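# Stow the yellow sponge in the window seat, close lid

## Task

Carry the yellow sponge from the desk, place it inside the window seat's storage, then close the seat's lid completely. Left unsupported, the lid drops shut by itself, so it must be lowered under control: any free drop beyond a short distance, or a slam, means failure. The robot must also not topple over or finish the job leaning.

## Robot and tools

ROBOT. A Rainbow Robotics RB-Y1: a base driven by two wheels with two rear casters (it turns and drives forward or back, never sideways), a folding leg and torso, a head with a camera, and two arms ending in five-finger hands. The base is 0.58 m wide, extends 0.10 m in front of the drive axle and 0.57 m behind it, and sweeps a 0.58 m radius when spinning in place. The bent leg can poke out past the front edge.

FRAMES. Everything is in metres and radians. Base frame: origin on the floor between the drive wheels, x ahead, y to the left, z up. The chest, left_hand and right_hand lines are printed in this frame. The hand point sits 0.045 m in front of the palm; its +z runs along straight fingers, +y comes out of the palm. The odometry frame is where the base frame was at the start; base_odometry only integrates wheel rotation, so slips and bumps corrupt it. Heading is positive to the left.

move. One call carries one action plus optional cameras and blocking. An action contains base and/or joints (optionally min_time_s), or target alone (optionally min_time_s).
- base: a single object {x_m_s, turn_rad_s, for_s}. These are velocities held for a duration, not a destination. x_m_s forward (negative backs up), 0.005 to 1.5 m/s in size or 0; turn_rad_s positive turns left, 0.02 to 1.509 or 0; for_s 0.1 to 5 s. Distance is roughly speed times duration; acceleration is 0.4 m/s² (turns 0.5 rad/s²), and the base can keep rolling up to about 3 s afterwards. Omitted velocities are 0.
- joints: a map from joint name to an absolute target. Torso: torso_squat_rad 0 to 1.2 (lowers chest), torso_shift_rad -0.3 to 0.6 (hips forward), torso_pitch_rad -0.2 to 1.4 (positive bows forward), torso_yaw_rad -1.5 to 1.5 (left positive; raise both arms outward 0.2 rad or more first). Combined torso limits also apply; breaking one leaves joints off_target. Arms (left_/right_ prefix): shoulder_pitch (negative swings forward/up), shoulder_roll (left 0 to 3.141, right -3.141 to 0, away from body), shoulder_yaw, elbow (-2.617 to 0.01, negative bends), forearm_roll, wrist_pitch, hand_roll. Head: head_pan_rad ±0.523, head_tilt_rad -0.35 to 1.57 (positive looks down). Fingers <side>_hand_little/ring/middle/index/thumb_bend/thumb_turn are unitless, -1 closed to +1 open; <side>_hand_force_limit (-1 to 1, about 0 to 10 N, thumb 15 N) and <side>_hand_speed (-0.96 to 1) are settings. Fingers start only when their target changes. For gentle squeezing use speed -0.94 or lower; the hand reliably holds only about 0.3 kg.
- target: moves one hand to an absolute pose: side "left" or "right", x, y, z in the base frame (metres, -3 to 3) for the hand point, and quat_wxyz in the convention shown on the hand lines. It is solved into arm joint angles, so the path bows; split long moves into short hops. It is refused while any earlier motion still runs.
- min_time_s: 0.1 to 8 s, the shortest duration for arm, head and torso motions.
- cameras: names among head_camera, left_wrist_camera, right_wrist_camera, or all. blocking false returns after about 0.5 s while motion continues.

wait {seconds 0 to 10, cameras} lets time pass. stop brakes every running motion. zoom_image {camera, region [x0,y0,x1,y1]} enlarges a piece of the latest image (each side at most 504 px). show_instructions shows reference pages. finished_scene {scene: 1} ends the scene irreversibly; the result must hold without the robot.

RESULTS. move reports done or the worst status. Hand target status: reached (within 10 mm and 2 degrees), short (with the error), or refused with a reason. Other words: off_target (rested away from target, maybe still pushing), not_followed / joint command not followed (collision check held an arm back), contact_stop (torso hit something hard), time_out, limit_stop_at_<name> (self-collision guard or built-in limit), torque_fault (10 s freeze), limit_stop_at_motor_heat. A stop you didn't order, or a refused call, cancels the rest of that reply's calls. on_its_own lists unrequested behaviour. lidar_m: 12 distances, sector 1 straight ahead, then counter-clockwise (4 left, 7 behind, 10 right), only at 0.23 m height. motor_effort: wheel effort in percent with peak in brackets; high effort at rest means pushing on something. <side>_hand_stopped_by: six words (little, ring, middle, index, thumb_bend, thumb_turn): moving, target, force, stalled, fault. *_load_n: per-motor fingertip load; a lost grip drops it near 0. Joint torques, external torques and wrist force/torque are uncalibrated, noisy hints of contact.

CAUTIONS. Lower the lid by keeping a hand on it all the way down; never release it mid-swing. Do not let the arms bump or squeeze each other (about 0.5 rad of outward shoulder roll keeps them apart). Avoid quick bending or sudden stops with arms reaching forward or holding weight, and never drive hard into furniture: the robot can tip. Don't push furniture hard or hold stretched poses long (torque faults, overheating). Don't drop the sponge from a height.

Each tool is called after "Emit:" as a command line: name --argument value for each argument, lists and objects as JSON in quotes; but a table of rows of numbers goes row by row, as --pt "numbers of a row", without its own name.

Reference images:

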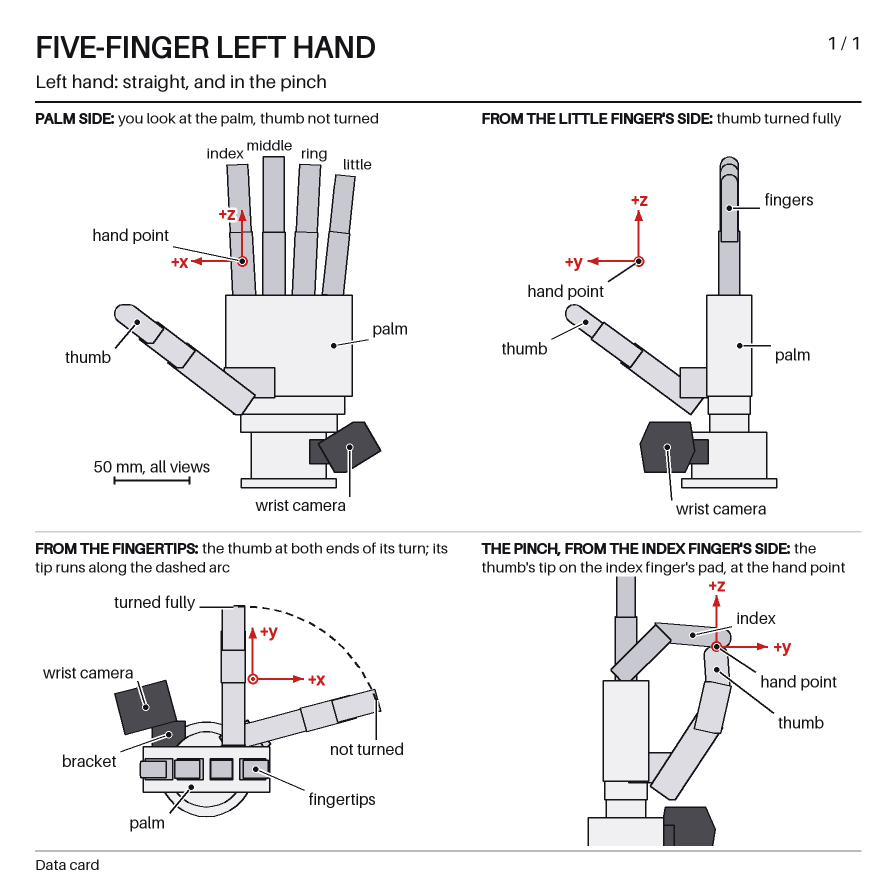

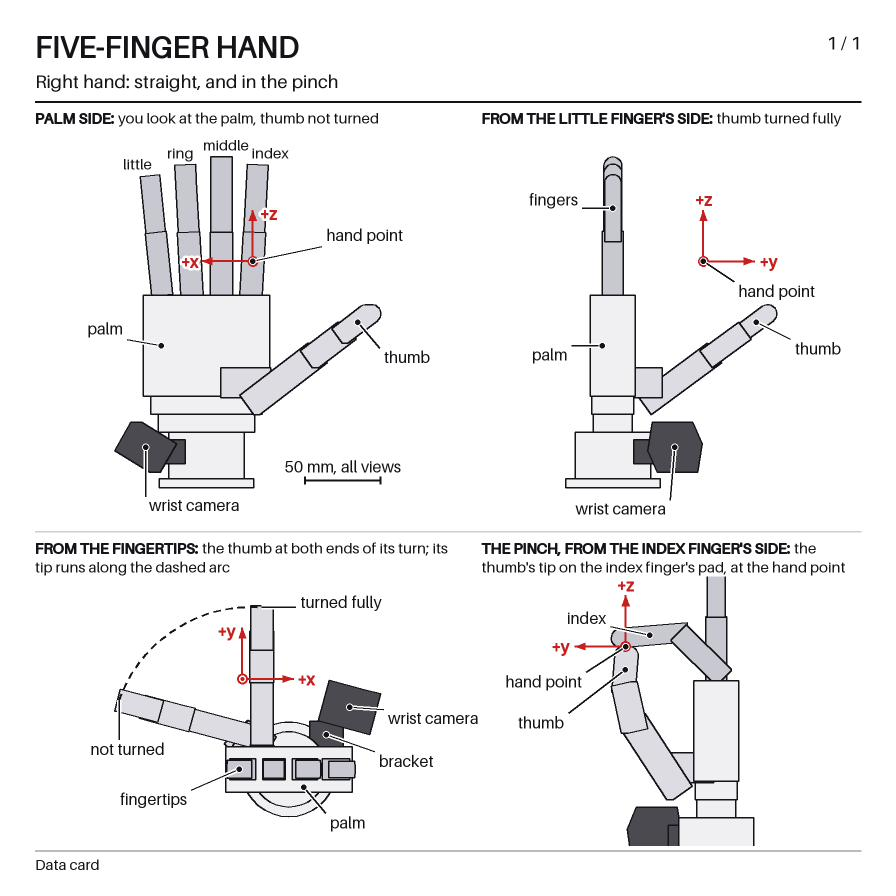

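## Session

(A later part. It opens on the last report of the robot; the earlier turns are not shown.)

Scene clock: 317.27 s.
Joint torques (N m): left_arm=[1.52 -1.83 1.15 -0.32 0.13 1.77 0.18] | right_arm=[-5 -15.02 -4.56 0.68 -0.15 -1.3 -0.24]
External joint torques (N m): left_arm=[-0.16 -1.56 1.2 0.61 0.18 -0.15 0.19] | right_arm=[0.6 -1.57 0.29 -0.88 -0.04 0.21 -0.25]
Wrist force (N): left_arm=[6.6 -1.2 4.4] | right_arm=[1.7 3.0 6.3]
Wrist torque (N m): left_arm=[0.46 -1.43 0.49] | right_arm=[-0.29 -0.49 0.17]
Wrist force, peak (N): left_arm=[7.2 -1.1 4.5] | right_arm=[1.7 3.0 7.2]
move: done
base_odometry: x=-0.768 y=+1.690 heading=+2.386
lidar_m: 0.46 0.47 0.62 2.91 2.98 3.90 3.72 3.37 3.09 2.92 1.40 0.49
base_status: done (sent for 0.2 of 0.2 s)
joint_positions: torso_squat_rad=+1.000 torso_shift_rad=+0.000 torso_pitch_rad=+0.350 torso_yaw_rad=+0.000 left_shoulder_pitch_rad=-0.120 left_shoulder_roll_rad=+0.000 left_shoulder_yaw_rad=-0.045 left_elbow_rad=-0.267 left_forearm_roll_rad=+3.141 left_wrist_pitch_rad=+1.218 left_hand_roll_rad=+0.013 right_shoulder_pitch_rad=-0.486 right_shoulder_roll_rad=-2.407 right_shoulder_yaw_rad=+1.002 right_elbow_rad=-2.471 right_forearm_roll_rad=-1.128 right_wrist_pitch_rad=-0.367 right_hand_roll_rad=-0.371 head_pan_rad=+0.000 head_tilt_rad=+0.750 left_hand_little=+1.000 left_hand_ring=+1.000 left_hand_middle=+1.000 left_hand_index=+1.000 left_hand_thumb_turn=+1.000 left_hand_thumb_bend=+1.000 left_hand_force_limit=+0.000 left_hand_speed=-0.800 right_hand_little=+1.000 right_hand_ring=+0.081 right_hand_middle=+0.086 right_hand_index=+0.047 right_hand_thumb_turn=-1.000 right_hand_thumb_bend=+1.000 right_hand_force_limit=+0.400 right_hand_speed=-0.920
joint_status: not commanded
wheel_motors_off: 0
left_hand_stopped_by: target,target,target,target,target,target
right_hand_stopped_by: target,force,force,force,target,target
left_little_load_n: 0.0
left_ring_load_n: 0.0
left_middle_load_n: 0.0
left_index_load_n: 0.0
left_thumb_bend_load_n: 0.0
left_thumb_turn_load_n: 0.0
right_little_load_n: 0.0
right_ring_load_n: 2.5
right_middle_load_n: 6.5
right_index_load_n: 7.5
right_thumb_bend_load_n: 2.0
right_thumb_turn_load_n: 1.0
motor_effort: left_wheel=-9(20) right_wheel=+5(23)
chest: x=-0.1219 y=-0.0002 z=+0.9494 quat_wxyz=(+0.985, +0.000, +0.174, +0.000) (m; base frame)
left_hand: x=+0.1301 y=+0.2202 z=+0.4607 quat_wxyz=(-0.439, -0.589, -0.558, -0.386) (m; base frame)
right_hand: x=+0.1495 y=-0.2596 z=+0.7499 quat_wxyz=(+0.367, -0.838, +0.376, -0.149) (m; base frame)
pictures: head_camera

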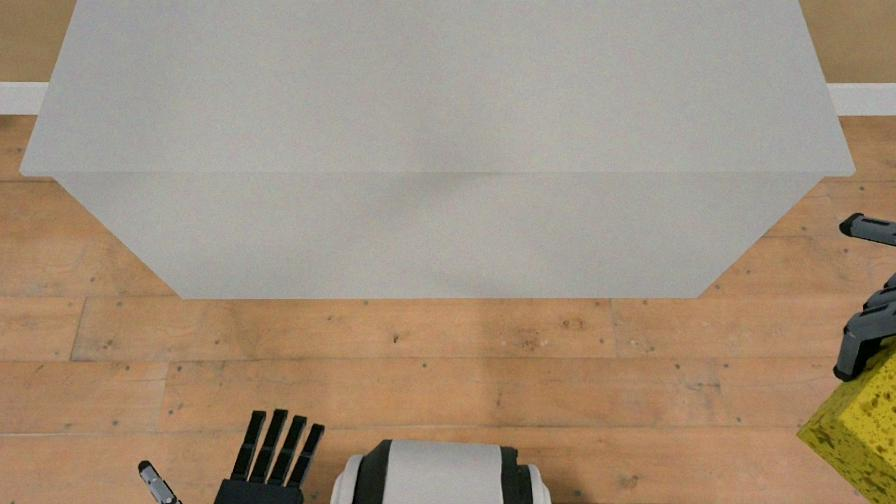

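Emit:
move --target '{"side": "left", "x": 0.17, "y": 0.22, "z": 0.62, "quat_wxyz": [0.5, 0.5, 0.5, 0.5]}' --min_time_s 1.5

Emit:
move --joints '{"torso_squat_rad": 1.2, "torso_pitch_rad": 0.36}' --min_time_s 1.5

Emit:
move --target '{"side": "left", "x": 0.13, "y": 0.22, "z": 0.46, "quat_wxyz": [0.5, 0.5, 0.5, 0.5]}' --min_time_s 2 --cameras '["head_camera", "left_wrist_camera"]'

Scene clock: 323.37 s.
Joint torques (N m): left_arm=[2.94 -1.52 -0.7 -5.82 -0.03 1.83 -0.42] | right_arm=[-4.84 -15.06 -4.37 0.76 -0.24 -1.14 -0.24]
External joint torques (N m): left_arm=[-0.12 -1.33 -0.34 0.22 0.08 -0.21 -0.42] | right_arm=[0.75 -1.61 0.48 -0.79 -0.13 0.37 -0.25]
Wrist force (N): left_arm=[6.1 -1.2 2.6] | right_arm=[1.7 2.7 6.3]
Wrist torque (N m): left_arm=[0.58 -1.47 0.25] | right_arm=[-0.31 -0.47 0.15]
Wrist force, peak (N): left_arm=[6.9 -1.6 4.6] | right_arm=[2.1 2.9 6.9]
move: done
base_odometry: x=-0.768 y=+1.690 heading=+2.386
lidar_m: 0.46 0.47 0.63 2.91 2.99 3.91 3.71 3.38 3.09 2.93 1.38 0.49
base_status: not commanded
joint_positions: torso_squat_rad=+1.000 torso_shift_rad=+0.000 torso_pitch_rad=+0.350 torso_yaw_rad=+0.000 left_shoulder_pitch_rad=+0.311 left_shoulder_roll_rad=+0.000 left_shoulder_yaw_rad=-0.159 left_elbow_rad=-1.277 left_forearm_roll_rad=+3.141 left_wrist_pitch_rad=+0.930 left_hand_roll_rad=-0.047 right_shoulder_pitch_rad=-0.486 right_shoulder_roll_rad=-2.407 right_shoulder_yaw_rad=+1.002 right_elbow_rad=-2.471 right_forearm_roll_rad=-1.128 right_wrist_pitch_rad=-0.367 right_hand_roll_rad=-0.371 head_pan_rad=+0.000 head_tilt_rad=+0.750 left_hand_little=+1.000 left_hand_ring=+1.000 left_hand_middle=+1.000 left_hand_index=+1.000 left_hand_thumb_turn=+1.000 left_hand_thumb_bend=+1.000 left_hand_force_limit=+0.000 left_hand_speed=-0.800 right_hand_little=+1.000 right_hand_ring=+0.081 right_hand_middle=+0.086 right_hand_index=+0.047 right_hand_thumb_turn=-1.000 right_hand_thumb_bend=+1.000 right_hand_force_limit=+0.400 right_hand_speed=-0.920
joint_status: all done
wheel_motors_off: 0
left_hand_stopped_by: target,target,target,target,target,target
right_hand_stopped_by: target,force,force,force,target,target
left_little_load_n: 0.0
left_ring_load_n: 0.0
left_middle_load_n: 0.0
left_index_load_n: 0.0
left_thumb_bend_load_n: 0.0
left_thumb_turn_load_n: 0.0
right_little_load_n: 0.0
right_ring_load_n: 2.5
right_middle_load_n: 7.0
right_index_load_n: 7.5
right_thumb_bend_load_n: 2.0
right_thumb_turn_load_n: 1.0
motor_effort: left_wheel=-9(10) right_wheel=+6(6)
chest: x=-0.1219 y=-0.0002 z=+0.9494 quat_wxyz=(+0.985, +0.000, +0.174, +0.000) (m; base frame)
left_hand: x=+0.1699 y=+0.2204 z=+0.6200 quat_wxyz=(-0.507, -0.511, -0.491, -0.491) (m; base frame)
left_hand_status: reached (checked arc, as near as the solve gets, planned for 1.5 s): 0 mm and 2.0 deg off.
right_hand: x=+0.1495 y=-0.2596 z=+0.7499 quat_wxyz=(+0.367, -0.838, +0.376, -0.149) (m; base frame)
pictures: none

Scene clock: 325.17 s.
Joint torques (N m): left_arm=[3.16 -1.3 -0.47 -5.62 0.05 1.87 -0.52] | right_arm=[-4.74 -15.01 -4.54 0.68 -0.15 -1.29 -0.29]
External joint torques (N m): left_arm=[-0.11 -1.15 -0.12 0.35 0.17 -0.17 -0.51] | right_arm=[0.85 -1.55 0.25 -0.82 -0.05 0.22 -0.29]
Wrist force (N): left_arm=[6.2 -1.5 2.3] | right_arm=[2.1 2.6 5.8]
Wrist torque (N m): left_arm=[0.53 -1.48 0.27] | right_arm=[-0.30 -0.53 0.19]
Wrist force, peak (N): left_arm=[6.7 -1.9 2.6] | right_arm=[2.0 3.2 6.7]
move: done
base_odometry: x=-0.768 y=+1.690 heading=+2.386
lidar_m: 0.45 0.47 0.63 2.92 2.99 3.90 3.71 3.37 3.09 2.93 1.38 0.49
base_status: not commanded
joint_positions: torso_squat_rad=+1.200 torso_shift_rad=+0.000 torso_pitch_rad=+0.360 torso_yaw_rad=+0.000 left_shoulder_pitch_rad=+0.311 left_shoulder_roll_rad=+0.000 left_shoulder_yaw_rad=-0.159 left_elbow_rad=-1.277 left_forearm_roll_rad=+3.141 left_wrist_pitch_rad=+0.930 left_hand_roll_rad=-0.047 right_shoulder_pitch_rad=-0.486 right_shoulder_roll_rad=-2.407 right_shoulder_yaw_rad=+1.002 right_elbow_rad=-2.471 right_forearm_roll_rad=-1.128 right_wrist_pitch_rad=-0.367 right_hand_roll_rad=-0.371 head_pan_rad=+0.000 head_tilt_rad=+0.750 left_hand_little=+1.000 left_hand_ring=+1.000 left_hand_middle=+1.000 left_hand_index=+1.000 left_hand_thumb_turn=+1.000 left_hand_thumb_bend=+1.000 left_hand_force_limit=+0.000 left_hand_speed=-0.800 right_hand_little=+1.000 right_hand_ring=+0.081 right_hand_middle=+0.086 right_hand_index=+0.047 right_hand_thumb_turn=-1.000 right_hand_thumb_bend=+1.000 right_hand_force_limit=+0.400 right_hand_speed=-0.920
joint_status: all done
wheel_motors_off: 0
left_hand_stopped_by: target,target,target,target,target,target
right_hand_stopped_by: target,force,force,force,target,target
left_little_load_n: 0.0
left_ring_load_n: 0.0
left_middle_load_n: 0.0
left_index_load_n: 0.0
left_thumb_bend_load_n: 0.0
left_thumb_turn_load_n: 0.0
right_little_load_n: 0.0
right_ring_load_n: 2.5
right_middle_load_n: 6.5
right_index_load_n: 7.5
right_thumb_bend_load_n: 2.0
right_thumb_turn_load_n: 1.0
motor_effort: left_wheel=-10(10) right_wheel=+6(7)
chest: x=-0.1190 y=-0.0001 z=+0.8239 quat_wxyz=(+0.984, +0.000, +0.179, +0.000) (m; base frame)
left_hand: x=+0.1695 y=+0.2204 z=+0.4917 quat_wxyz=(-0.504, -0.513, -0.494, -0.488) (m; base frame)
right_hand: x=+0.1504 y=-0.2595 z=+0.6217 quat_wxyz=(+0.365, -0.838, +0.378, -0.144) (m; base frame)
pictures: none

Scene clock: 327.50 s.
Joint torques (N m): left_arm=[3.32 -1.39 0.64 -3.04 0 2.05 0.29] | right_arm=[-4.78 -14.97 -4.44 0.75 -0.17 -1.31 -0.24]
External joint torques (N m): left_arm=[-0.71 -1.29 0.9 1.02 0.1 0 0.3] | right_arm=[0.81 -1.51 0.35 -0.76 -0.07 0.2 -0.25]
Wrist force (N): left_arm=[6.9 -1.7 2.1] | right_arm=[2.2 2.5 6.2]
Wrist torque (N m): left_arm=[0.58 -1.59 0.53] | right_arm=[-0.34 -0.57 0.18]
Wrist force, peak (N): left_arm=[6.9 -1.8 2.8] | right_arm=[2.3 3.2 6.6]
move: short
base_odometry: x=-0.768 y=+1.690 heading=+2.386
lidar_m: 0.46 0.47 0.62 2.91 2.99 3.91 3.72 3.38 3.09 2.93 1.38 0.49
base_status: not commanded
joint_positions: torso_squat_rad=+1.200 torso_shift_rad=+0.000 torso_pitch_rad=+0.360 torso_yaw_rad=+0.000 left_shoulder_pitch_rad=+0.233 left_shoulder_roll_rad=+0.000 left_shoulder_yaw_rad=-0.139 left_elbow_rad=-0.964 left_forearm_roll_rad=+3.141 left_wrist_pitch_rad=+1.175 left_hand_roll_rad=-0.044 right_shoulder_pitch_rad=-0.486 right_shoulder_roll_rad=-2.407 right_shoulder_yaw_rad=+1.002 right_elbow_rad=-2.471 right_forearm_roll_rad=-1.128 right_wrist_pitch_rad=-0.367 right_hand_roll_rad=-0.371 head_pan_rad=+0.000 head_tilt_rad=+0.750 left_hand_little=+1.000 left_hand_ring=+1.000 left_hand_middle=+1.000 left_hand_index=+1.000 left_hand_thumb_turn=+1.000 left_hand_thumb_bend=+1.000 left_hand_force_limit=+0.000 left_hand_speed=-0.800 right_hand_little=+1.000 right_hand_ring=+0.081 right_hand_middle=+0.086 right_hand_index=+0.047 right_hand_thumb_turn=-1.000 right_hand_thumb_bend=+1.000 right_hand_force_limit=+0.400 right_hand_speed=-0.920
joint_status: all done
wheel_motors_off: 0
left_hand_stopped_by: target,target,target,target,target,target
right_hand_stopped_by: target,force,force,force,target,target
left_little_load_n: 0.0
left_ring_load_n: 0.0
left_middle_load_n: 0.0
left_index_load_n: 0.0
left_thumb_bend_load_n: 0.0
left_thumb_turn_load_n: 0.0
right_little_load_n: 0.0
right_ring_load_n: 2.5
right_middle_load_n: 6.5
right_index_load_n: 7.5
right_thumb_bend_load_n: 2.0
right_thumb_turn_load_n: 1.0
motor_effort: left_wheel=-10(10) right_wheel=+6(7)
chest: x=-0.1190 y=-0.0001 z=+0.8239 quat_wxyz=(+0.984, +0.000, +0.179, +0.000) (m; base frame)
left_hand: x=+0.1299 y=+0.2203 z=+0.4601 quat_wxyz=(-0.508, -0.515, -0.489, -0.487) (m; base frame)
left_hand_status: short (checked arc, as near as the solve gets, planned for 2.0 s): 0 mm and 2.7 deg off. The place is met; only the turn is off.
right_hand: x=+0.1504 y=-0.2595 z=+0.6217 quat_wxyz=(+0.365, -0.838, +0.378, -0.144) (m; base frame)
pictures: head_camera, left_wrist_camera

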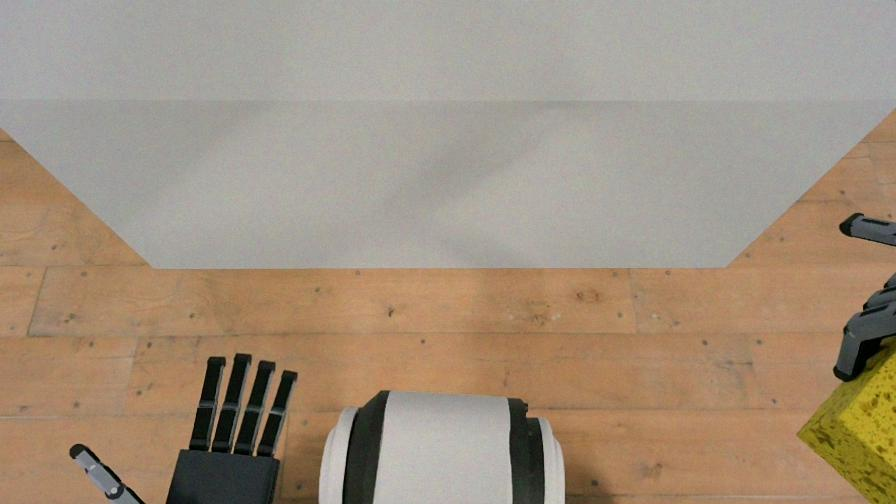

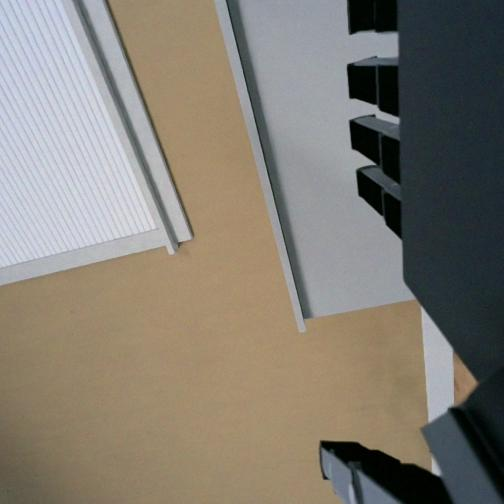

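Emit:
move --base '{"x_m_s": 0.15, "for_s": 1.0}' --joints '{"head_tilt_rad": 0.6}' --cameras '["head_camera", "left_wrist_camera"]'

Scene clock: 339.87 s.
Joint torques (N m): left_arm=[4.51 -1.2 0.91 -3.51 0.05 2.05 0.24] | right_arm=[-4.98 -15.17 -4.76 0.67 -0.17 -1.09 -0.32]
External joint torques (N m): left_arm=[0.48 -1.1 1.16 0.55 0.15 0 0.25] | right_arm=[0.61 -1.7 0.03 -0.83 -0.06 0.41 -0.33]
Wrist force (N): left_arm=[6.3 -1.5 2.4] | right_arm=[1.9 2.6 6.3]
Wrist torque (N m): left_arm=[0.61 -1.47 0.48] | right_arm=[-0.32 -0.52 0.16]
Wrist force, peak (N): left_arm=[7.0 -2.0 2.6] | right_arm=[2.3 2.2 6.9]
move: done
base_odometry: x=-0.877 y=+1.792 heading=+2.387
lidar_m: 0.30 0.31 0.42 2.49 2.99 3.94 3.43 3.51 3.09 2.91 0.48 0.33
base_status: done (sent for 1 of 1 s)
joint_positions: torso_squat_rad=+1.200 torso_shift_rad=+0.000 torso_pitch_rad=+0.360 torso_yaw_rad=+0.000 left_shoulder_pitch_rad=+0.232 left_shoulder_roll_rad=+0.000 left_shoulder_yaw_rad=-0.139 left_elbow_rad=-0.964 left_forearm_roll_rad=+3.141 left_wrist_pitch_rad=+1.175 left_hand_roll_rad=-0.044 right_shoulder_pitch_rad=-0.486 right_shoulder_roll_rad=-2.407 right_shoulder_yaw_rad=+1.002 right_elbow_rad=-2.471 right_forearm_roll_rad=-1.128 right_wrist_pitch_rad=-0.367 right_hand_roll_rad=-0.371 head_pan_rad=+0.000 head_tilt_rad=+0.600 left_hand_little=+1.000 left_hand_ring=+1.000 left_hand_middle=+1.000 left_hand_index=+1.000 left_hand_thumb_turn=+1.000 left_hand_thumb_bend=+1.000 left_hand_force_limit=+0.000 left_hand_speed=-0.800 right_hand_little=+1.000 right_hand_ring=+0.081 right_hand_middle=+0.086 right_hand_index=+0.047 right_hand_thumb_turn=-1.000 right_hand_thumb_bend=+1.000 right_hand_force_limit=+0.400 right_hand_speed=-0.920
joint_status: all done
wheel_motors_off: 0
left_hand_stopped_by: target,target,target,target,target,target
right_hand_stopped_by: target,force,force,force,target,target
left_little_load_n: 0.0
left_ring_load_n: 0.0
left_middle_load_n: 0.0
left_index_load_n: 0.0
left_thumb_bend_load_n: 0.0
left_thumb_turn_load_n: 0.0
right_little_load_n: 0.0
right_ring_load_n: 2.5
right_middle_load_n: 6.5
right_index_load_n: 7.5
right_thumb_bend_load_n: 2.0
right_thumb_turn_load_n: 1.0
motor_effort: left_wheel=+12(37) right_wheel=-13(30)
chest: x=-0.1190 y=-0.0001 z=+0.8239 quat_wxyz=(+0.984, +0.000, +0.179, +0.000) (m; base frame)
left_hand: x=+0.1300 y=+0.2203 z=+0.4601 quat_wxyz=(-0.508, -0.515, -0.489, -0.487) (m; base frame)
right_hand: x=+0.1504 y=-0.2595 z=+0.6217 quat_wxyz=(+0.365, -0.838, +0.378, -0.144) (m; base frame)
pictures: head_camera, left_wrist_camera

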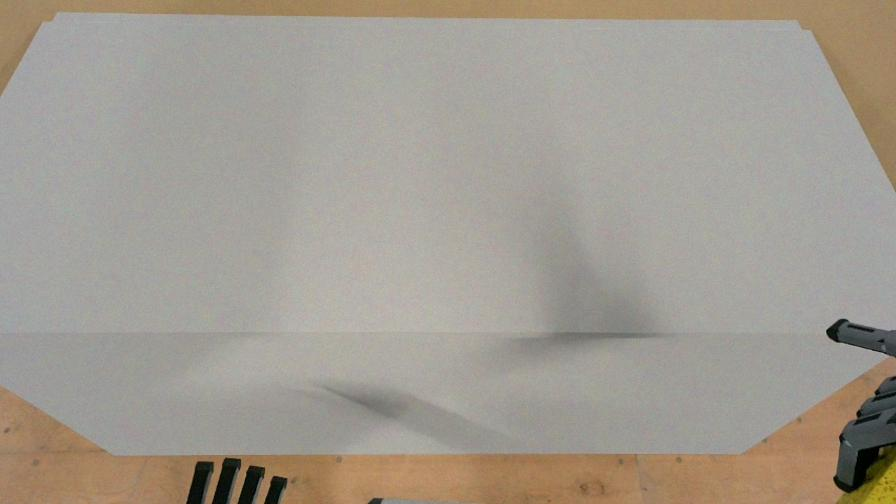

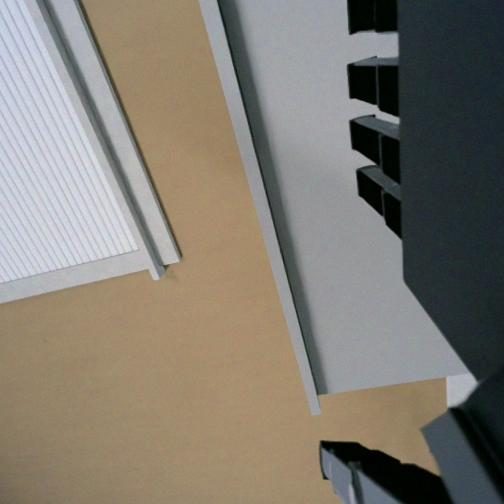

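Emit:
move --target '{"side": "left", "x": 0.222, "y": 0.22, "z": 0.455, "quat_wxyz": [0.5, 0.5, 0.5, 0.5]}' --min_time_s 2 --cameras '["head_camera", "left_wrist_camera"]'

Scene clock: 346.43 s.
Joint torques (N m): left_arm=[-0.79 -1.63 0.87 -4.21 0.06 1.62 0.18] | right_arm=[-4.88 -15.03 -4.49 0.83 -0.18 -1.21 -0.27]
External joint torques (N m): left_arm=[-0.49 -1.3 1.01 1.16 0.14 -0.43 0.18] | right_arm=[0.71 -1.56 0.3 -0.67 -0.07 0.29 -0.27]
Wrist force (N): left_arm=[6.0 -1.4 2.8] | right_arm=[2.0 2.5 6.0]
Wrist torque (N m): left_arm=[0.53 -1.40 0.48] | right_arm=[-0.32 -0.48 0.17]
Wrist force, peak (N): left_arm=[7.1 -1.9 2.5] | right_arm=[2.6 2.8 6.8]
move: short
base_odometry: x=-0.877 y=+1.792 heading=+2.387
lidar_m: 0.31 0.32 0.42 2.48 2.99 3.94 3.44 3.53 3.08 2.92 0.47 0.33
base_status: not commanded
joint_positions: torso_squat_rad=+1.200 torso_shift_rad=+0.000 torso_pitch_rad=+0.360 torso_yaw_rad=+0.000 left_shoulder_pitch_rad=+0.015 left_shoulder_roll_rad=+0.000 left_shoulder_yaw_rad=-0.068 left_elbow_rad=-0.922 left_forearm_roll_rad=+3.141 left_wrist_pitch_rad=+1.017 left_hand_roll_rad=-0.029 right_shoulder_pitch_rad=-0.486 right_shoulder_roll_rad=-2.407 right_shoulder_yaw_rad=+1.002 right_elbow_rad=-2.471 right_forearm_roll_rad=-1.128 right_wrist_pitch_rad=-0.367 right_hand_roll_rad=-0.371 head_pan_rad=+0.000 head_tilt_rad=+0.600 left_hand_little=+1.000 left_hand_ring=+1.000 left_hand_middle=+1.000 left_hand_index=+1.000 left_hand_thumb_turn=+1.000 left_hand_thumb_bend=+1.000 left_hand_force_limit=+0.000 left_hand_speed=-0.800 right_hand_little=+1.000 right_hand_ring=+0.081 right_hand_middle=+0.086 right_hand_index=+0.047 right_hand_thumb_turn=-1.000 right_hand_thumb_bend=+1.000 right_hand_force_limit=+0.400 right_hand_speed=-0.920
joint_status: all done
wheel_motors_off: 0
left_hand_stopped_by: target,target,target,target,target,target
right_hand_stopped_by: target,force,force,force,target,target
left_little_load_n: 0.0
left_ring_load_n: 0.0
left_middle_load_n: 0.0
left_index_load_n: 0.0
left_thumb_bend_load_n: 0.0
left_thumb_turn_load_n: 0.0
right_little_load_n: 0.0
right_ring_load_n: 2.5
right_middle_load_n: 6.5
right_index_load_n: 7.5
right_thumb_bend_load_n: 2.0
right_thumb_turn_load_n: 1.0
motor_effort: left_wheel=+12(14) right_wheel=-14(14)
chest: x=-0.1190 y=-0.0001 z=+0.8239 quat_wxyz=(+0.984, +0.000, +0.179, +0.000) (m; base frame)
left_hand: x=+0.2219 y=+0.2203 z=+0.4551 quat_wxyz=(-0.512, -0.517, -0.485, -0.485) (m; base frame)
left_hand_status: short (checked arc, as near as the solve gets, planned for 2.0 s): 0 mm and 3.4 deg off. The place is met; only the turn is off.
right_hand: x=+0.1504 y=-0.2595 z=+0.6217 quat_wxyz=(+0.365, -0.838, +0.378, -0.144) (m; base frame)
pictures: head_camera, left_wrist_camera

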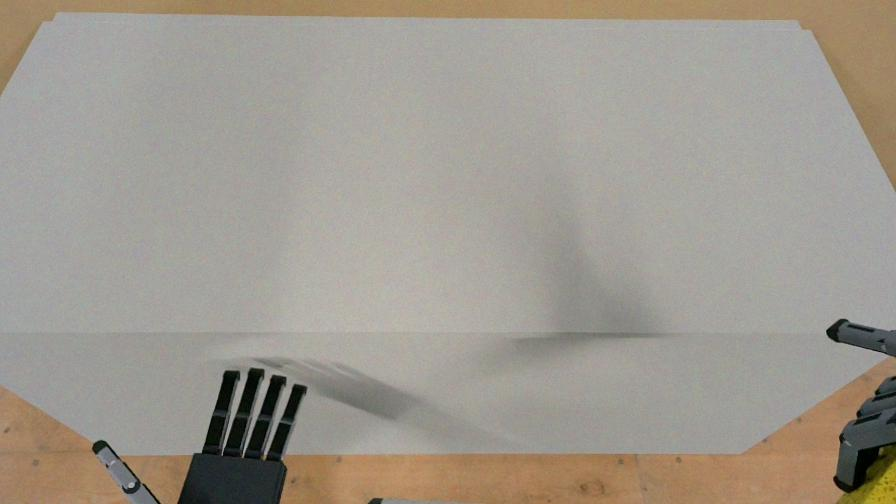

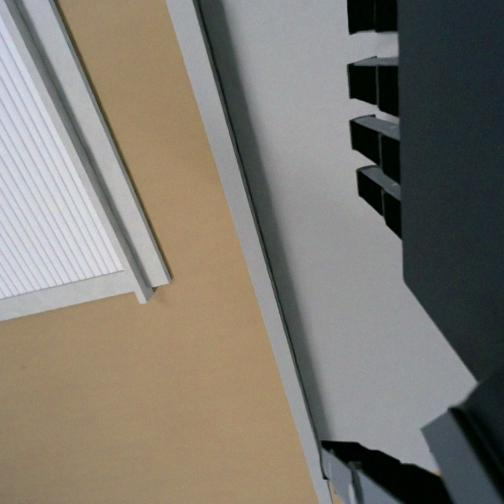

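Emit:
move --target '{"side": "left", "x": 0.235, "y": 0.22, "z": 0.455, "quat_wxyz": [0.5, 0.5, 0.5, 0.5]}' --min_time_s 1

Emit:
move --target '{"side": "left", "x": 0.243, "y": 0.22, "z": 0.455, "quat_wxyz": [0.5, 0.5, 0.5, 0.5]}' --min_time_s 1 --cameras '["head_camera", "left_wrist_camera"]'

Scene clock: 351.60 s.
Joint torques (N m): left_arm=[-1.52 -1.5 1.06 -4.28 0.1 1.57 0.2] | right_arm=[-4.73 -15.28 -4.5 0.76 -0.25 -1.26 -0.21]
External joint torques (N m): left_arm=[-0.56 -1.17 1.18 1.23 0.18 -0.47 0.2] | right_arm=[0.86 -1.81 0.29 -0.74 -0.15 0.24 -0.22]
Wrist force (N): left_arm=[6.6 -1.6 2.3] | right_arm=[2.0 2.6 6.0]
Wrist torque (N m): left_arm=[0.51 -1.51 0.52] | right_arm=[-0.31 -0.55 0.19]
Wrist force, peak (N): left_arm=[7.0 -1.3 2.3] | right_arm=[2.3 3.4 6.6]
move: short
base_odometry: x=-0.877 y=+1.792 heading=+2.387
lidar_m: 0.31 0.32 0.43 2.47 2.99 3.94 3.44 3.52 3.08 2.92 0.48 0.33
base_status: not commanded
joint_positions: torso_squat_rad=+1.200 torso_shift_rad=+0.000 torso_pitch_rad=+0.360 torso_yaw_rad=+0.000 left_shoulder_pitch_rad=-0.020 left_shoulder_roll_rad=+0.000 left_shoulder_yaw_rad=-0.056 left_elbow_rad=-0.908 left_forearm_roll_rad=+3.141 left_wrist_pitch_rad=+1.000 left_hand_roll_rad=-0.027 right_shoulder_pitch_rad=-0.486 right_shoulder_roll_rad=-2.407 right_shoulder_yaw_rad=+1.002 right_elbow_rad=-2.471 right_forearm_roll_rad=-1.128 right_wrist_pitch_rad=-0.367 right_hand_roll_rad=-0.371 head_pan_rad=+0.000 head_tilt_rad=+0.600 left_hand_little=+1.000 left_hand_ring=+1.000 left_hand_middle=+1.000 left_hand_index=+1.000 left_hand_thumb_turn=+1.000 left_hand_thumb_bend=+1.000 left_hand_force_limit=+0.000 left_hand_speed=-0.800 right_hand_little=+1.000 right_hand_ring=+0.081 right_hand_middle=+0.086 right_hand_index=+0.047 right_hand_thumb_turn=-1.000 right_hand_thumb_bend=+1.000 right_hand_force_limit=+0.400 right_hand_speed=-0.920
joint_status: all done
wheel_motors_off: 0
left_hand_stopped_by: target,target,target,target,target,target
right_hand_stopped_by: target,force,force,force,target,target
left_little_load_n: 0.0
left_ring_load_n: 0.0
left_middle_load_n: 0.0
left_index_load_n: 0.0
left_thumb_bend_load_n: 0.0
left_thumb_turn_load_n: 0.0
right_little_load_n: 0.0
right_ring_load_n: 2.5
right_middle_load_n: 7.0
right_index_load_n: 7.0
right_thumb_bend_load_n: 2.0
right_thumb_turn_load_n: 1.0
motor_effort: left_wheel=+12(13) right_wheel=-14(14)
chest: x=-0.1190 y=-0.0001 z=+0.8239 quat_wxyz=(+0.984, +0.000, +0.179, +0.000) (m; base frame)
left_hand: x=+0.2349 y=+0.2203 z=+0.4551 quat_wxyz=(-0.512, -0.517, -0.484, -0.486) (m; base frame)
left_hand_status: short (checked arc, as near as the solve gets, planned for 1.0 s): 0 mm and 3.5 deg off. The place is met; only the turn is off.
right_hand: x=+0.1504 y=-0.2595 z=+0.6217 quat_wxyz=(+0.365, -0.838, +0.378, -0.144) (m; base frame)
pictures: none

Scene clock: 352.93 s.
Joint torques (N m): left_arm=[-3.7 -1.76 1.91 -4.68 0.3 0.77 0.21] | right_arm=[-4.61 -15.06 -4.55 0.63 -0.23 -1.22 -0.27]
External joint torques (N m): left_arm=[-2.34 -1.45 2.02 0.9 0.37 -1.28 0.22] | right_arm=[0.98 -1.59 0.23 -0.87 -0.13 0.29 -0.28]
Wrist force (N): left_arm=[4.2 1.6 -5.5] | right_arm=[2.1 3.0 5.8]
Wrist torque (N m): left_arm=[0.84 -1.78 0.34] | right_arm=[-0.23 -0.51 0.22]
Wrist force, peak (N): left_arm=[4.7 2.8 -5.6] | right_arm=[2.0 2.8 6.7]
move: short
base_odometry: x=-0.877 y=+1.792 heading=+2.387
lidar_m: 0.31 0.31 0.42 2.49 2.98 3.94 3.45 3.52 3.08 2.92 0.49 0.33
base_status: not commanded
joint_positions: torso_squat_rad=+1.200 torso_shift_rad=+0.000 torso_pitch_rad=+0.360 torso_yaw_rad=+0.000 left_shoulder_pitch_rad=-0.042 left_shoulder_roll_rad=+0.000 left_shoulder_yaw_rad=-0.049 left_elbow_rad=-0.896 left_forearm_roll_rad=+3.141 left_wrist_pitch_rad=+0.991 left_hand_roll_rad=-0.026 right_shoulder_pitch_rad=-0.486 right_shoulder_roll_rad=-2.407 right_shoulder_yaw_rad=+1.002 right_elbow_rad=-2.471 right_forearm_roll_rad=-1.128 right_wrist_pitch_rad=-0.367 right_hand_roll_rad=-0.371 head_pan_rad=+0.000 head_tilt_rad=+0.600 left_hand_little=+1.000 left_hand_ring=+1.000 left_hand_middle=+0.999 left_hand_index=+1.000 left_hand_thumb_turn=+1.000 left_hand_thumb_bend=+1.000 left_hand_force_limit=+0.000 left_hand_speed=-0.800 right_hand_little=+1.000 right_hand_ring=+0.081 right_hand_middle=+0.086 right_hand_index=+0.047 right_hand_thumb_turn=-1.000 right_hand_thumb_bend=+1.000 right_hand_force_limit=+0.400 right_hand_speed=-0.920
joint_status: all done
wheel_motors_off: 0
left_hand_stopped_by: target,target,target,target,target,target
right_hand_stopped_by: target,force,force,force,target,target
left_little_load_n: 0.0
left_ring_load_n: 0.0
left_middle_load_n: -5.0
left_index_load_n: 0.0
left_thumb_bend_load_n: 0.0
left_thumb_turn_load_n: 0.0
right_little_load_n: 0.0
right_ring_load_n: 2.5
right_middle_load_n: 7.0
right_index_load_n: 7.5
right_thumb_bend_load_n: 2.0
right_thumb_turn_load_n: 1.0
motor_effort: left_wheel=+12(14) right_wheel=-14(14)
chest: x=-0.1190 y=-0.0001 z=+0.8239 quat_wxyz=(+0.984, +0.000, +0.179, +0.000) (m; base frame)
left_hand: x=+0.2427 y=+0.2203 z=+0.4550 quat_wxyz=(-0.512, -0.517, -0.484, -0.486) (m; base frame)
left_hand_status: short (checked arc, as near as the solve gets, planned for 1.0 s): 0 mm and 3.5 deg off. The place is met; only the turn is off.
right_hand: x=+0.1504 y=-0.2595 z=+0.6217 quat_wxyz=(+0.365, -0.838, +0.378, -0.144) (m; base frame)
pictures: head_camera, left_wrist_camera

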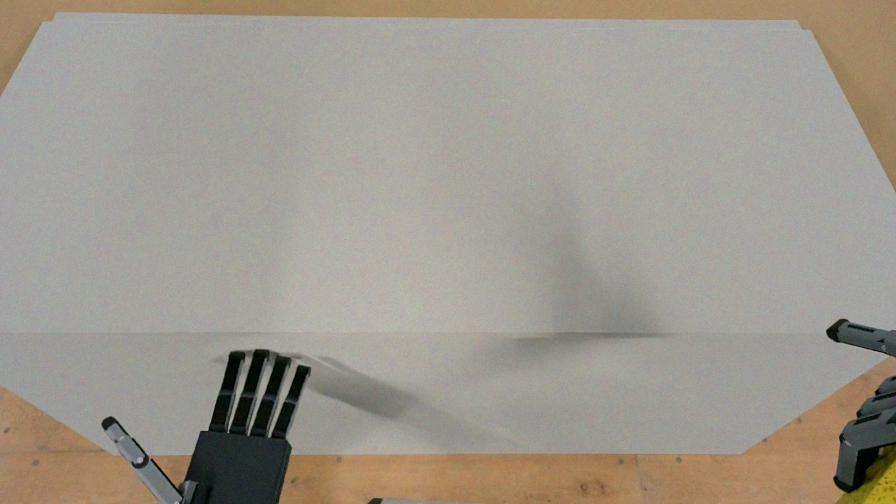

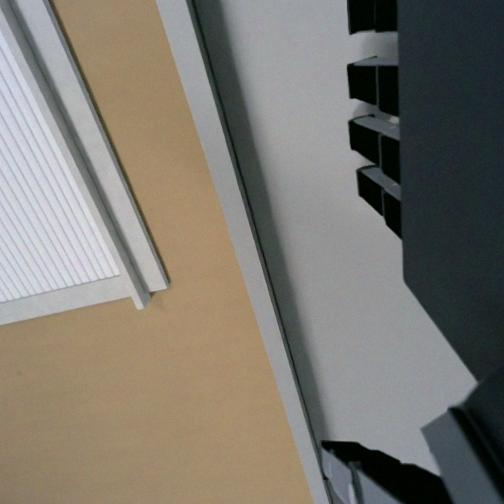

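Emit:
move --target '{"side": "left", "x": 0.236, "y": 0.22, "z": 0.485, "quat_wxyz": [0.5, 0.5, 0.5, 0.5]}' --min_time_s 1.5 --cameras '["left_wrist_camera"]'

Emit:
move --target '{"side": "left", "x": 0.237, "y": 0.22, "z": 0.505, "quat_wxyz": [0.5, 0.5, 0.5, 0.5]}' --min_time_s 1.5 --cameras '["head_camera", "left_wrist_camera"]'

Scene clock: 358.87 s.
Joint torques (N m): left_arm=[0.74 -1.64 -0.67 -6.53 0.24 1.62 -0.55] | right_arm=[-4.82 -15.08 -4.5 0.71 -0.16 -1.23 -0.29]
External joint torques (N m): left_arm=[0.82 -1.26 -0.48 0.14 0.34 -0.43 -0.55] | right_arm=[0.77 -1.62 0.29 -0.79 -0.06 0.27 -0.29]
Wrist force (N): left_arm=[6.2 -1.2 2.5] | right_arm=[1.9 2.4 6.1]
Wrist torque (N m): left_arm=[0.65 -1.46 0.27] | right_arm=[-0.36 -0.53 0.16]
Wrist force, peak (N): left_arm=[4.8 -5.5 -7.0] | right_arm=[2.4 2.2 6.7]
move: short
base_odometry: x=-0.877 y=+1.792 heading=+2.387
lidar_m: 0.31 0.32 0.42 2.47 2.99 3.94 3.44 3.51 3.08 2.92 0.47 0.33
base_status: not commanded
joint_positions: torso_squat_rad=+1.200 torso_shift_rad=+0.000 torso_pitch_rad=+0.360 torso_yaw_rad=+0.000 left_shoulder_pitch_rad=+0.114 left_shoulder_roll_rad=+0.000 left_shoulder_yaw_rad=-0.097 left_elbow_rad=-1.187 left_forearm_roll_rad=+3.141 left_wrist_pitch_rad=+0.846 left_hand_roll_rad=-0.033 right_shoulder_pitch_rad=-0.486 right_shoulder_roll_rad=-2.407 right_shoulder_yaw_rad=+1.002 right_elbow_rad=-2.471 right_forearm_roll_rad=-1.128 right_wrist_pitch_rad=-0.367 right_hand_roll_rad=-0.371 head_pan_rad=+0.000 head_tilt_rad=+0.600 left_hand_little=+1.000 left_hand_ring=+1.000 left_hand_middle=+1.000 left_hand_index=+1.000 left_hand_thumb_turn=+1.000 left_hand_thumb_bend=+1.000 left_hand_force_limit=+0.000 left_hand_speed=-0.800 right_hand_little=+1.000 right_hand_ring=+0.081 right_hand_middle=+0.086 right_hand_index=+0.047 right_hand_thumb_turn=-1.000 right_hand_thumb_bend=+1.000 right_hand_force_limit=+0.400 right_hand_speed=-0.920
joint_status: all done
wheel_motors_off: 0
left_hand_stopped_by: target,target,target,target,target,target
right_hand_stopped_by: target,force,force,force,target,target
left_little_load_n: 0.0
left_ring_load_n: 0.0
left_middle_load_n: 0.0
left_index_load_n: 0.0
left_thumb_bend_load_n: 0.0
left_thumb_turn_load_n: 0.0
right_little_load_n: 0.0
right_ring_load_n: 2.5
right_middle_load_n: 7.0
right_index_load_n: 7.5
right_thumb_bend_load_n: 2.0
right_thumb_turn_load_n: 1.0
motor_effort: left_wheel=+13(13) right_wheel=-14(14)
chest: x=-0.1190 y=-0.0001 z=+0.8239 quat_wxyz=(+0.984, +0.000, +0.179, +0.000) (m; base frame)
left_hand: x=+0.2360 y=+0.2204 z=+0.4850 quat_wxyz=(-0.510, -0.515, -0.487, -0.487) (m; base frame)
left_hand_status: short (checked arc, as near as the solve gets, planned for 1.5 s): 0 mm and 3.0 deg off. The place is met; only the turn is off.
right_hand: x=+0.1504 y=-0.2595 z=+0.6217 quat_wxyz=(+0.365, -0.838, +0.378, -0.144) (m; base frame)
pictures: left_wrist_camera

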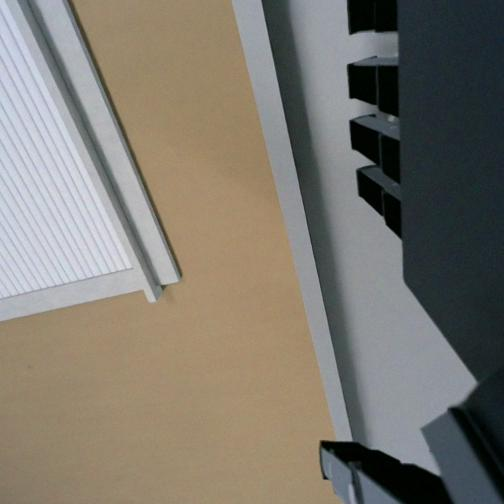

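Scene clock: 360.70 s.
Joint torques (N m): left_arm=[1.01 -1.68 -0.75 -7.07 0.1 1.54 -0.55] | right_arm=[-4.8 -15.14 -4.53 0.71 -0.23 -1.12 -0.27]
External joint torques (N m): left_arm=[0.68 -1.27 -0.5 0.18 0.2 -0.51 -0.54] | right_arm=[0.79 -1.68 0.26 -0.79 -0.13 0.38 -0.27]
Wrist force (N): left_arm=[6.2 -1.5 2.6] | right_arm=[2.5 2.5 5.8]
Wrist torque (N m): left_arm=[0.55 -1.44 0.28] | right_arm=[-0.30 -0.59 0.17]
Wrist force, peak (N): left_arm=[7.0 -1.6 2.1] | right_arm=[1.9 3.4 6.6]
move: short
base_odometry: x=-0.877 y=+1.792 heading=+2.387
lidar_m: 0.31 0.32 0.42 2.49 3.00 3.93 3.44 3.53 3.08 2.92 0.48 0.34
base_status: not commanded
joint_positions: torso_squat_rad=+1.200 torso_shift_rad=+0.000 torso_pitch_rad=+0.360 torso_yaw_rad=+0.000 left_shoulder_pitch_rad=+0.182 left_shoulder_roll_rad=+0.000 left_shoulder_yaw_rad=-0.118 left_elbow_rad=-1.336 left_forearm_roll_rad=+3.141 left_wrist_pitch_rad=+0.762 left_hand_roll_rad=-0.037 right_shoulder_pitch_rad=-0.486 right_shoulder_roll_rad=-2.407 right_shoulder_yaw_rad=+1.002 right_elbow_rad=-2.471 right_forearm_roll_rad=-1.128 right_wrist_pitch_rad=-0.367 right_hand_roll_rad=-0.371 head_pan_rad=+0.000 head_tilt_rad=+0.600 left_hand_little=+1.000 left_hand_ring=+1.000 left_hand_middle=+1.000 left_hand_index=+1.000 left_hand_thumb_turn=+1.000 left_hand_thumb_bend=+1.000 left_hand_force_limit=+0.000 left_hand_speed=-0.800 right_hand_little=+1.000 right_hand_ring=+0.081 right_hand_middle=+0.086 right_hand_index=+0.047 right_hand_thumb_turn=-1.000 right_hand_thumb_bend=+1.000 right_hand_force_limit=+0.400 right_hand_speed=-0.920
joint_status: all done
wheel_motors_off: 0
left_hand_stopped_by: target,target,target,target,target,target
right_hand_stopped_by: target,force,force,force,target,target
left_little_load_n: 0.0
left_ring_load_n: -0.5
left_middle_load_n: 0.0
left_index_load_n: 0.0
left_thumb_bend_load_n: 0.0
left_thumb_turn_load_n: 0.0
right_little_load_n: 0.0
right_ring_load_n: 2.5
right_middle_load_n: 6.5
right_index_load_n: 7.5
right_thumb_bend_load_n: 2.0
right_thumb_turn_load_n: 1.0
motor_effort: left_wheel=+13(14) right_wheel=-14(14)
chest: x=-0.1190 y=-0.0001 z=+0.8239 quat_wxyz=(+0.984, +0.000, +0.179, +0.000) (m; base frame)
left_hand: x=+0.2370 y=+0.2204 z=+0.5051 quat_wxyz=(-0.510, -0.513, -0.488, -0.489) (m; base frame)
left_hand_status: short (checked arc, as near as the solve gets, planned for 1.5 s): 0 mm and 2.7 deg off. The place is met; only the turn is off.
right_hand: x=+0.1504 y=-0.2595 z=+0.6217 quat_wxyz=(+0.365, -0.838, +0.378, -0.144) (m; base frame)
pictures: head_camera, left_wrist_camera

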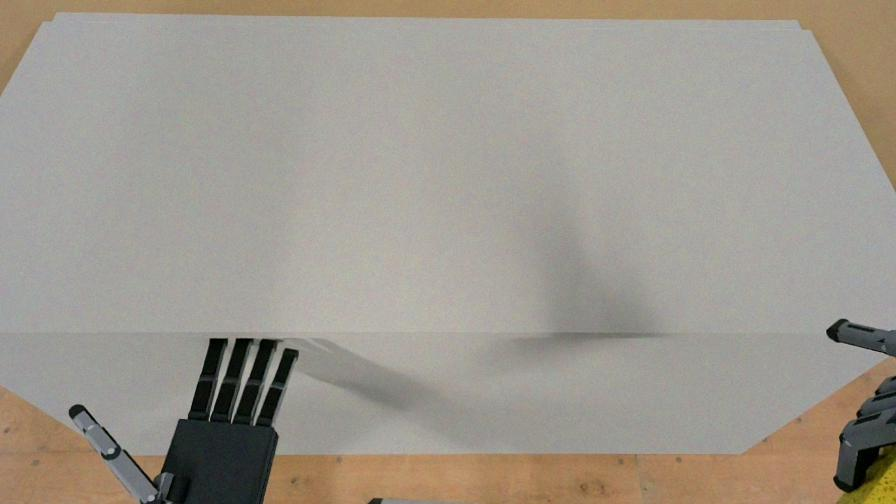

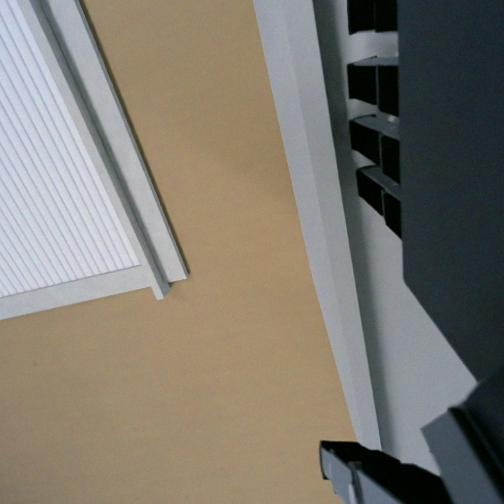

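Emit:
move --target '{"side": "left", "x": 0.237, "y": 0.22, "z": 0.517, "quat_wxyz": [0.5, 0.5, 0.5, 0.5]}' --min_time_s 1.5

Emit:
move --target '{"side": "left", "x": 0.237, "y": 0.22, "z": 0.527, "quat_wxyz": [0.5, 0.5, 0.5, 0.5]}' --min_time_s 1.5 --cameras '["head_camera", "left_wrist_camera"]'

Scene clock: 364.53 s.
Joint torques (N m): left_arm=[0.5 -1.72 -0.99 -10.79 -0.18 4.75 -0.87] | right_arm=[-4.64 -15.05 -4.53 0.6 -0.16 -1.23 -0.27]
External joint torques (N m): left_arm=[-0.08 -1.31 -0.7 -3.24 -0.08 2.71 -0.86] | right_arm=[0.95 -1.58 0.26 -0.9 -0.05 0.27 -0.28]
Wrist force (N): left_arm=[6.7 -11.1 7.6] | right_arm=[2.2 2.6 6.5]
Wrist torque (N m): left_arm=[0.83 -1.41 0.30] | right_arm=[-0.32 -0.53 0.18]
Wrist force, peak (N): left_arm=[5.3 -19.0 12.5] | right_arm=[2.0 3.0 7.1]
move: short
base_odometry: x=-0.877 y=+1.792 heading=+2.387
lidar_m: 0.30 0.32 0.42 2.48 2.99 3.93 3.44 3.53 3.08 2.92 0.48 0.33
base_status: not commanded
joint_positions: torso_squat_rad=+1.200 torso_shift_rad=+0.000 torso_pitch_rad=+0.360 torso_yaw_rad=+0.000 left_shoulder_pitch_rad=+0.220 left_shoulder_roll_rad=+0.000 left_shoulder_yaw_rad=-0.130 left_elbow_rad=-1.416 left_forearm_roll_rad=+3.141 left_wrist_pitch_rad=+0.715 left_hand_roll_rad=-0.040 right_shoulder_pitch_rad=-0.486 right_shoulder_roll_rad=-2.407 right_shoulder_yaw_rad=+1.002 right_elbow_rad=-2.471 right_forearm_roll_rad=-1.128 right_wrist_pitch_rad=-0.367 right_hand_roll_rad=-0.371 head_pan_rad=+0.000 head_tilt_rad=+0.600 left_hand_little=+1.000 left_hand_ring=+1.000 left_hand_middle=+1.000 left_hand_index=+1.000 left_hand_thumb_turn=+1.000 left_hand_thumb_bend=+1.000 left_hand_force_limit=+0.000 left_hand_speed=-0.800 right_hand_little=+1.000 right_hand_ring=+0.081 right_hand_middle=+0.086 right_hand_index=+0.047 right_hand_thumb_turn=-1.000 right_hand_thumb_bend=+1.000 right_hand_force_limit=+0.400 right_hand_speed=-0.920
joint_status: all done
wheel_motors_off: 0
left_hand_stopped_by: target,target,target,target,target,target
right_hand_stopped_by: target,force,force,force,target,target
left_little_load_n: 0.0
left_ring_load_n: 0.0
left_middle_load_n: 0.0
left_index_load_n: 1.5
left_thumb_bend_load_n: 0.0
left_thumb_turn_load_n: 0.0
right_little_load_n: 0.0
right_ring_load_n: 2.5
right_middle_load_n: 7.0
right_index_load_n: 7.5
right_thumb_bend_load_n: 2.0
right_thumb_turn_load_n: 1.0
motor_effort: left_wheel=+12(14) right_wheel=-14(14)
chest: x=-0.1189 y=-0.0001 z=+0.8239 quat_wxyz=(+0.984, +0.000, +0.179, +0.000) (m; base frame)
left_hand: x=+0.2369 y=+0.2204 z=+0.5162 quat_wxyz=(-0.508, -0.513, -0.489, -0.489) (m; base frame)
left_hand_status: short (checked arc, as near as the solve gets, planned for 1.5 s): 1 mm and 2.5 deg off. The place is met; only the turn is off.
right_hand: x=+0.1504 y=-0.2596 z=+0.6216 quat_wxyz=(+0.365, -0.838, +0.378, -0.144) (m; base frame)
pictures: none

Scene clock: 366.37 s.
Joint torques (N m): left_arm=[-3.54 -1.85 0.34 -16.34 0.03 7.77 -1.23] | right_arm=[-4.68 -14.99 -4.53 0.63 -0.18 -1.23 -0.23]
External joint torques (N m): left_arm=[-4.34 -1.44 0.67 -8.57 0.13 5.73 -1.22] | right_arm=[0.91 -1.52 0.25 -0.87 -0.07 0.27 -0.23]
Wrist force (N): left_arm=[4.4 -21.4 7.3] | right_arm=[2.3 2.8 5.7]
Wrist torque (N m): left_arm=[1.55 -1.66 0.25] | right_arm=[-0.27 -0.53 0.19]
Wrist force, peak (N): left_arm=[5.2 -22.6 12.8] | right_arm=[2.7 2.7 6.6]
move: short
base_odometry: x=-0.877 y=+1.792 heading=+2.387
lidar_m: 0.31 0.32 0.43 2.49 3.00 3.94 3.43 3.51 3.08 2.92 0.47 0.33
base_status: not commanded
joint_positions: torso_squat_rad=+1.200 torso_shift_rad=+0.000 torso_pitch_rad=+0.360 torso_yaw_rad=+0.000 left_shoulder_pitch_rad=+0.251 left_shoulder_roll_rad=+0.000 left_shoulder_yaw_rad=-0.140 left_elbow_rad=-1.480 left_forearm_roll_rad=+3.141 left_wrist_pitch_rad=+0.678 left_hand_roll_rad=-0.042 right_shoulder_pitch_rad=-0.486 right_shoulder_roll_rad=-2.407 right_shoulder_yaw_rad=+1.002 right_elbow_rad=-2.471 right_forearm_roll_rad=-1.128 right_wrist_pitch_rad=-0.367 right_hand_roll_rad=-0.371 head_pan_rad=+0.000 head_tilt_rad=+0.600 left_hand_little=+1.000 left_hand_ring=+1.000 left_hand_middle=+1.000 left_hand_index=+1.000 left_hand_thumb_turn=+1.000 left_hand_thumb_bend=+1.000 left_hand_force_limit=+0.000 left_hand_speed=-0.800 right_hand_little=+1.000 right_hand_ring=+0.081 right_hand_middle=+0.086 right_hand_index=+0.047 right_hand_thumb_turn=-1.000 right_hand_thumb_bend=+1.000 right_hand_force_limit=+0.400 right_hand_speed=-0.920
joint_status: all done
wheel_motors_off: 0
left_hand_stopped_by: target,target,target,target,target,target
right_hand_stopped_by: target,force,force,force,target,target
left_little_load_n: 0.0
left_ring_load_n: 0.0
left_middle_load_n: 1.0
left_index_load_n: 2.0
left_thumb_bend_load_n: -0.5
left_thumb_turn_load_n: 0.0
right_little_load_n: 0.0
right_ring_load_n: 2.5
right_middle_load_n: 6.5
right_index_load_n: 7.5
right_thumb_bend_load_n: 2.0
right_thumb_turn_load_n: 1.0
motor_effort: left_wheel=+12(13) right_wheel=-14(14)
chest: x=-0.1189 y=-0.0001 z=+0.8239 quat_wxyz=(+0.984, +0.000, +0.179, +0.000) (m; base frame)
left_hand: x=+0.2364 y=+0.2204 z=+0.5251 quat_wxyz=(-0.507, -0.513, -0.491, -0.489) (m; base frame)
left_hand_status: short (checked arc, as near as the solve gets, planned for 1.5 s): 2 mm and 2.4 deg off. The place is met; only the turn is off.
right_hand: x=+0.1505 y=-0.2595 z=+0.6216 quat_wxyz=(+0.365, -0.838, +0.378, -0.144) (m; base frame)
pictures: head_camera, left_wrist_camera

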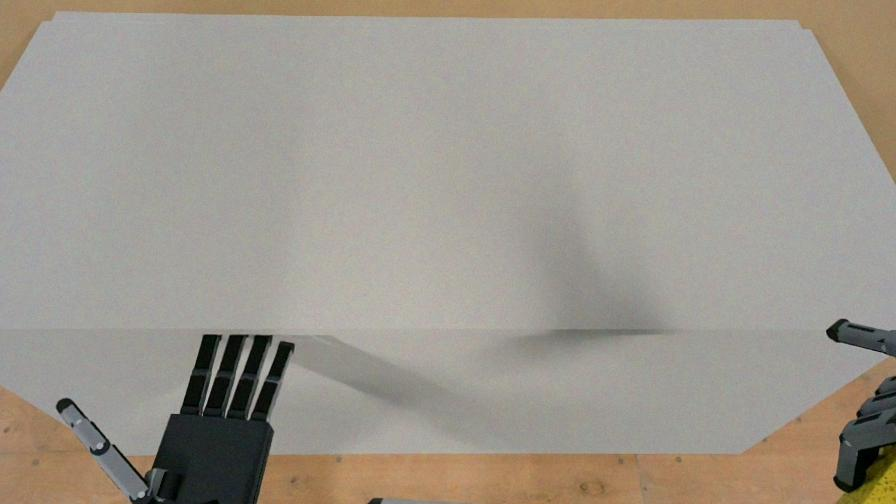

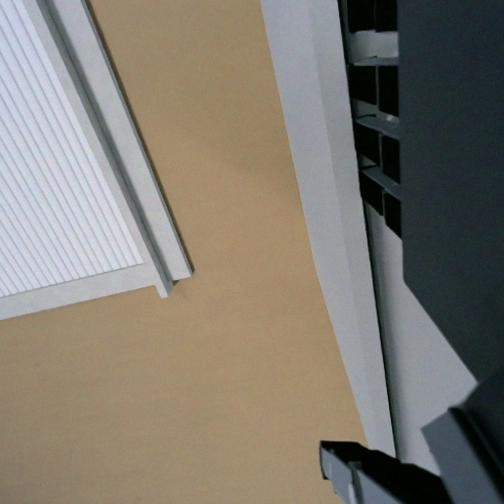

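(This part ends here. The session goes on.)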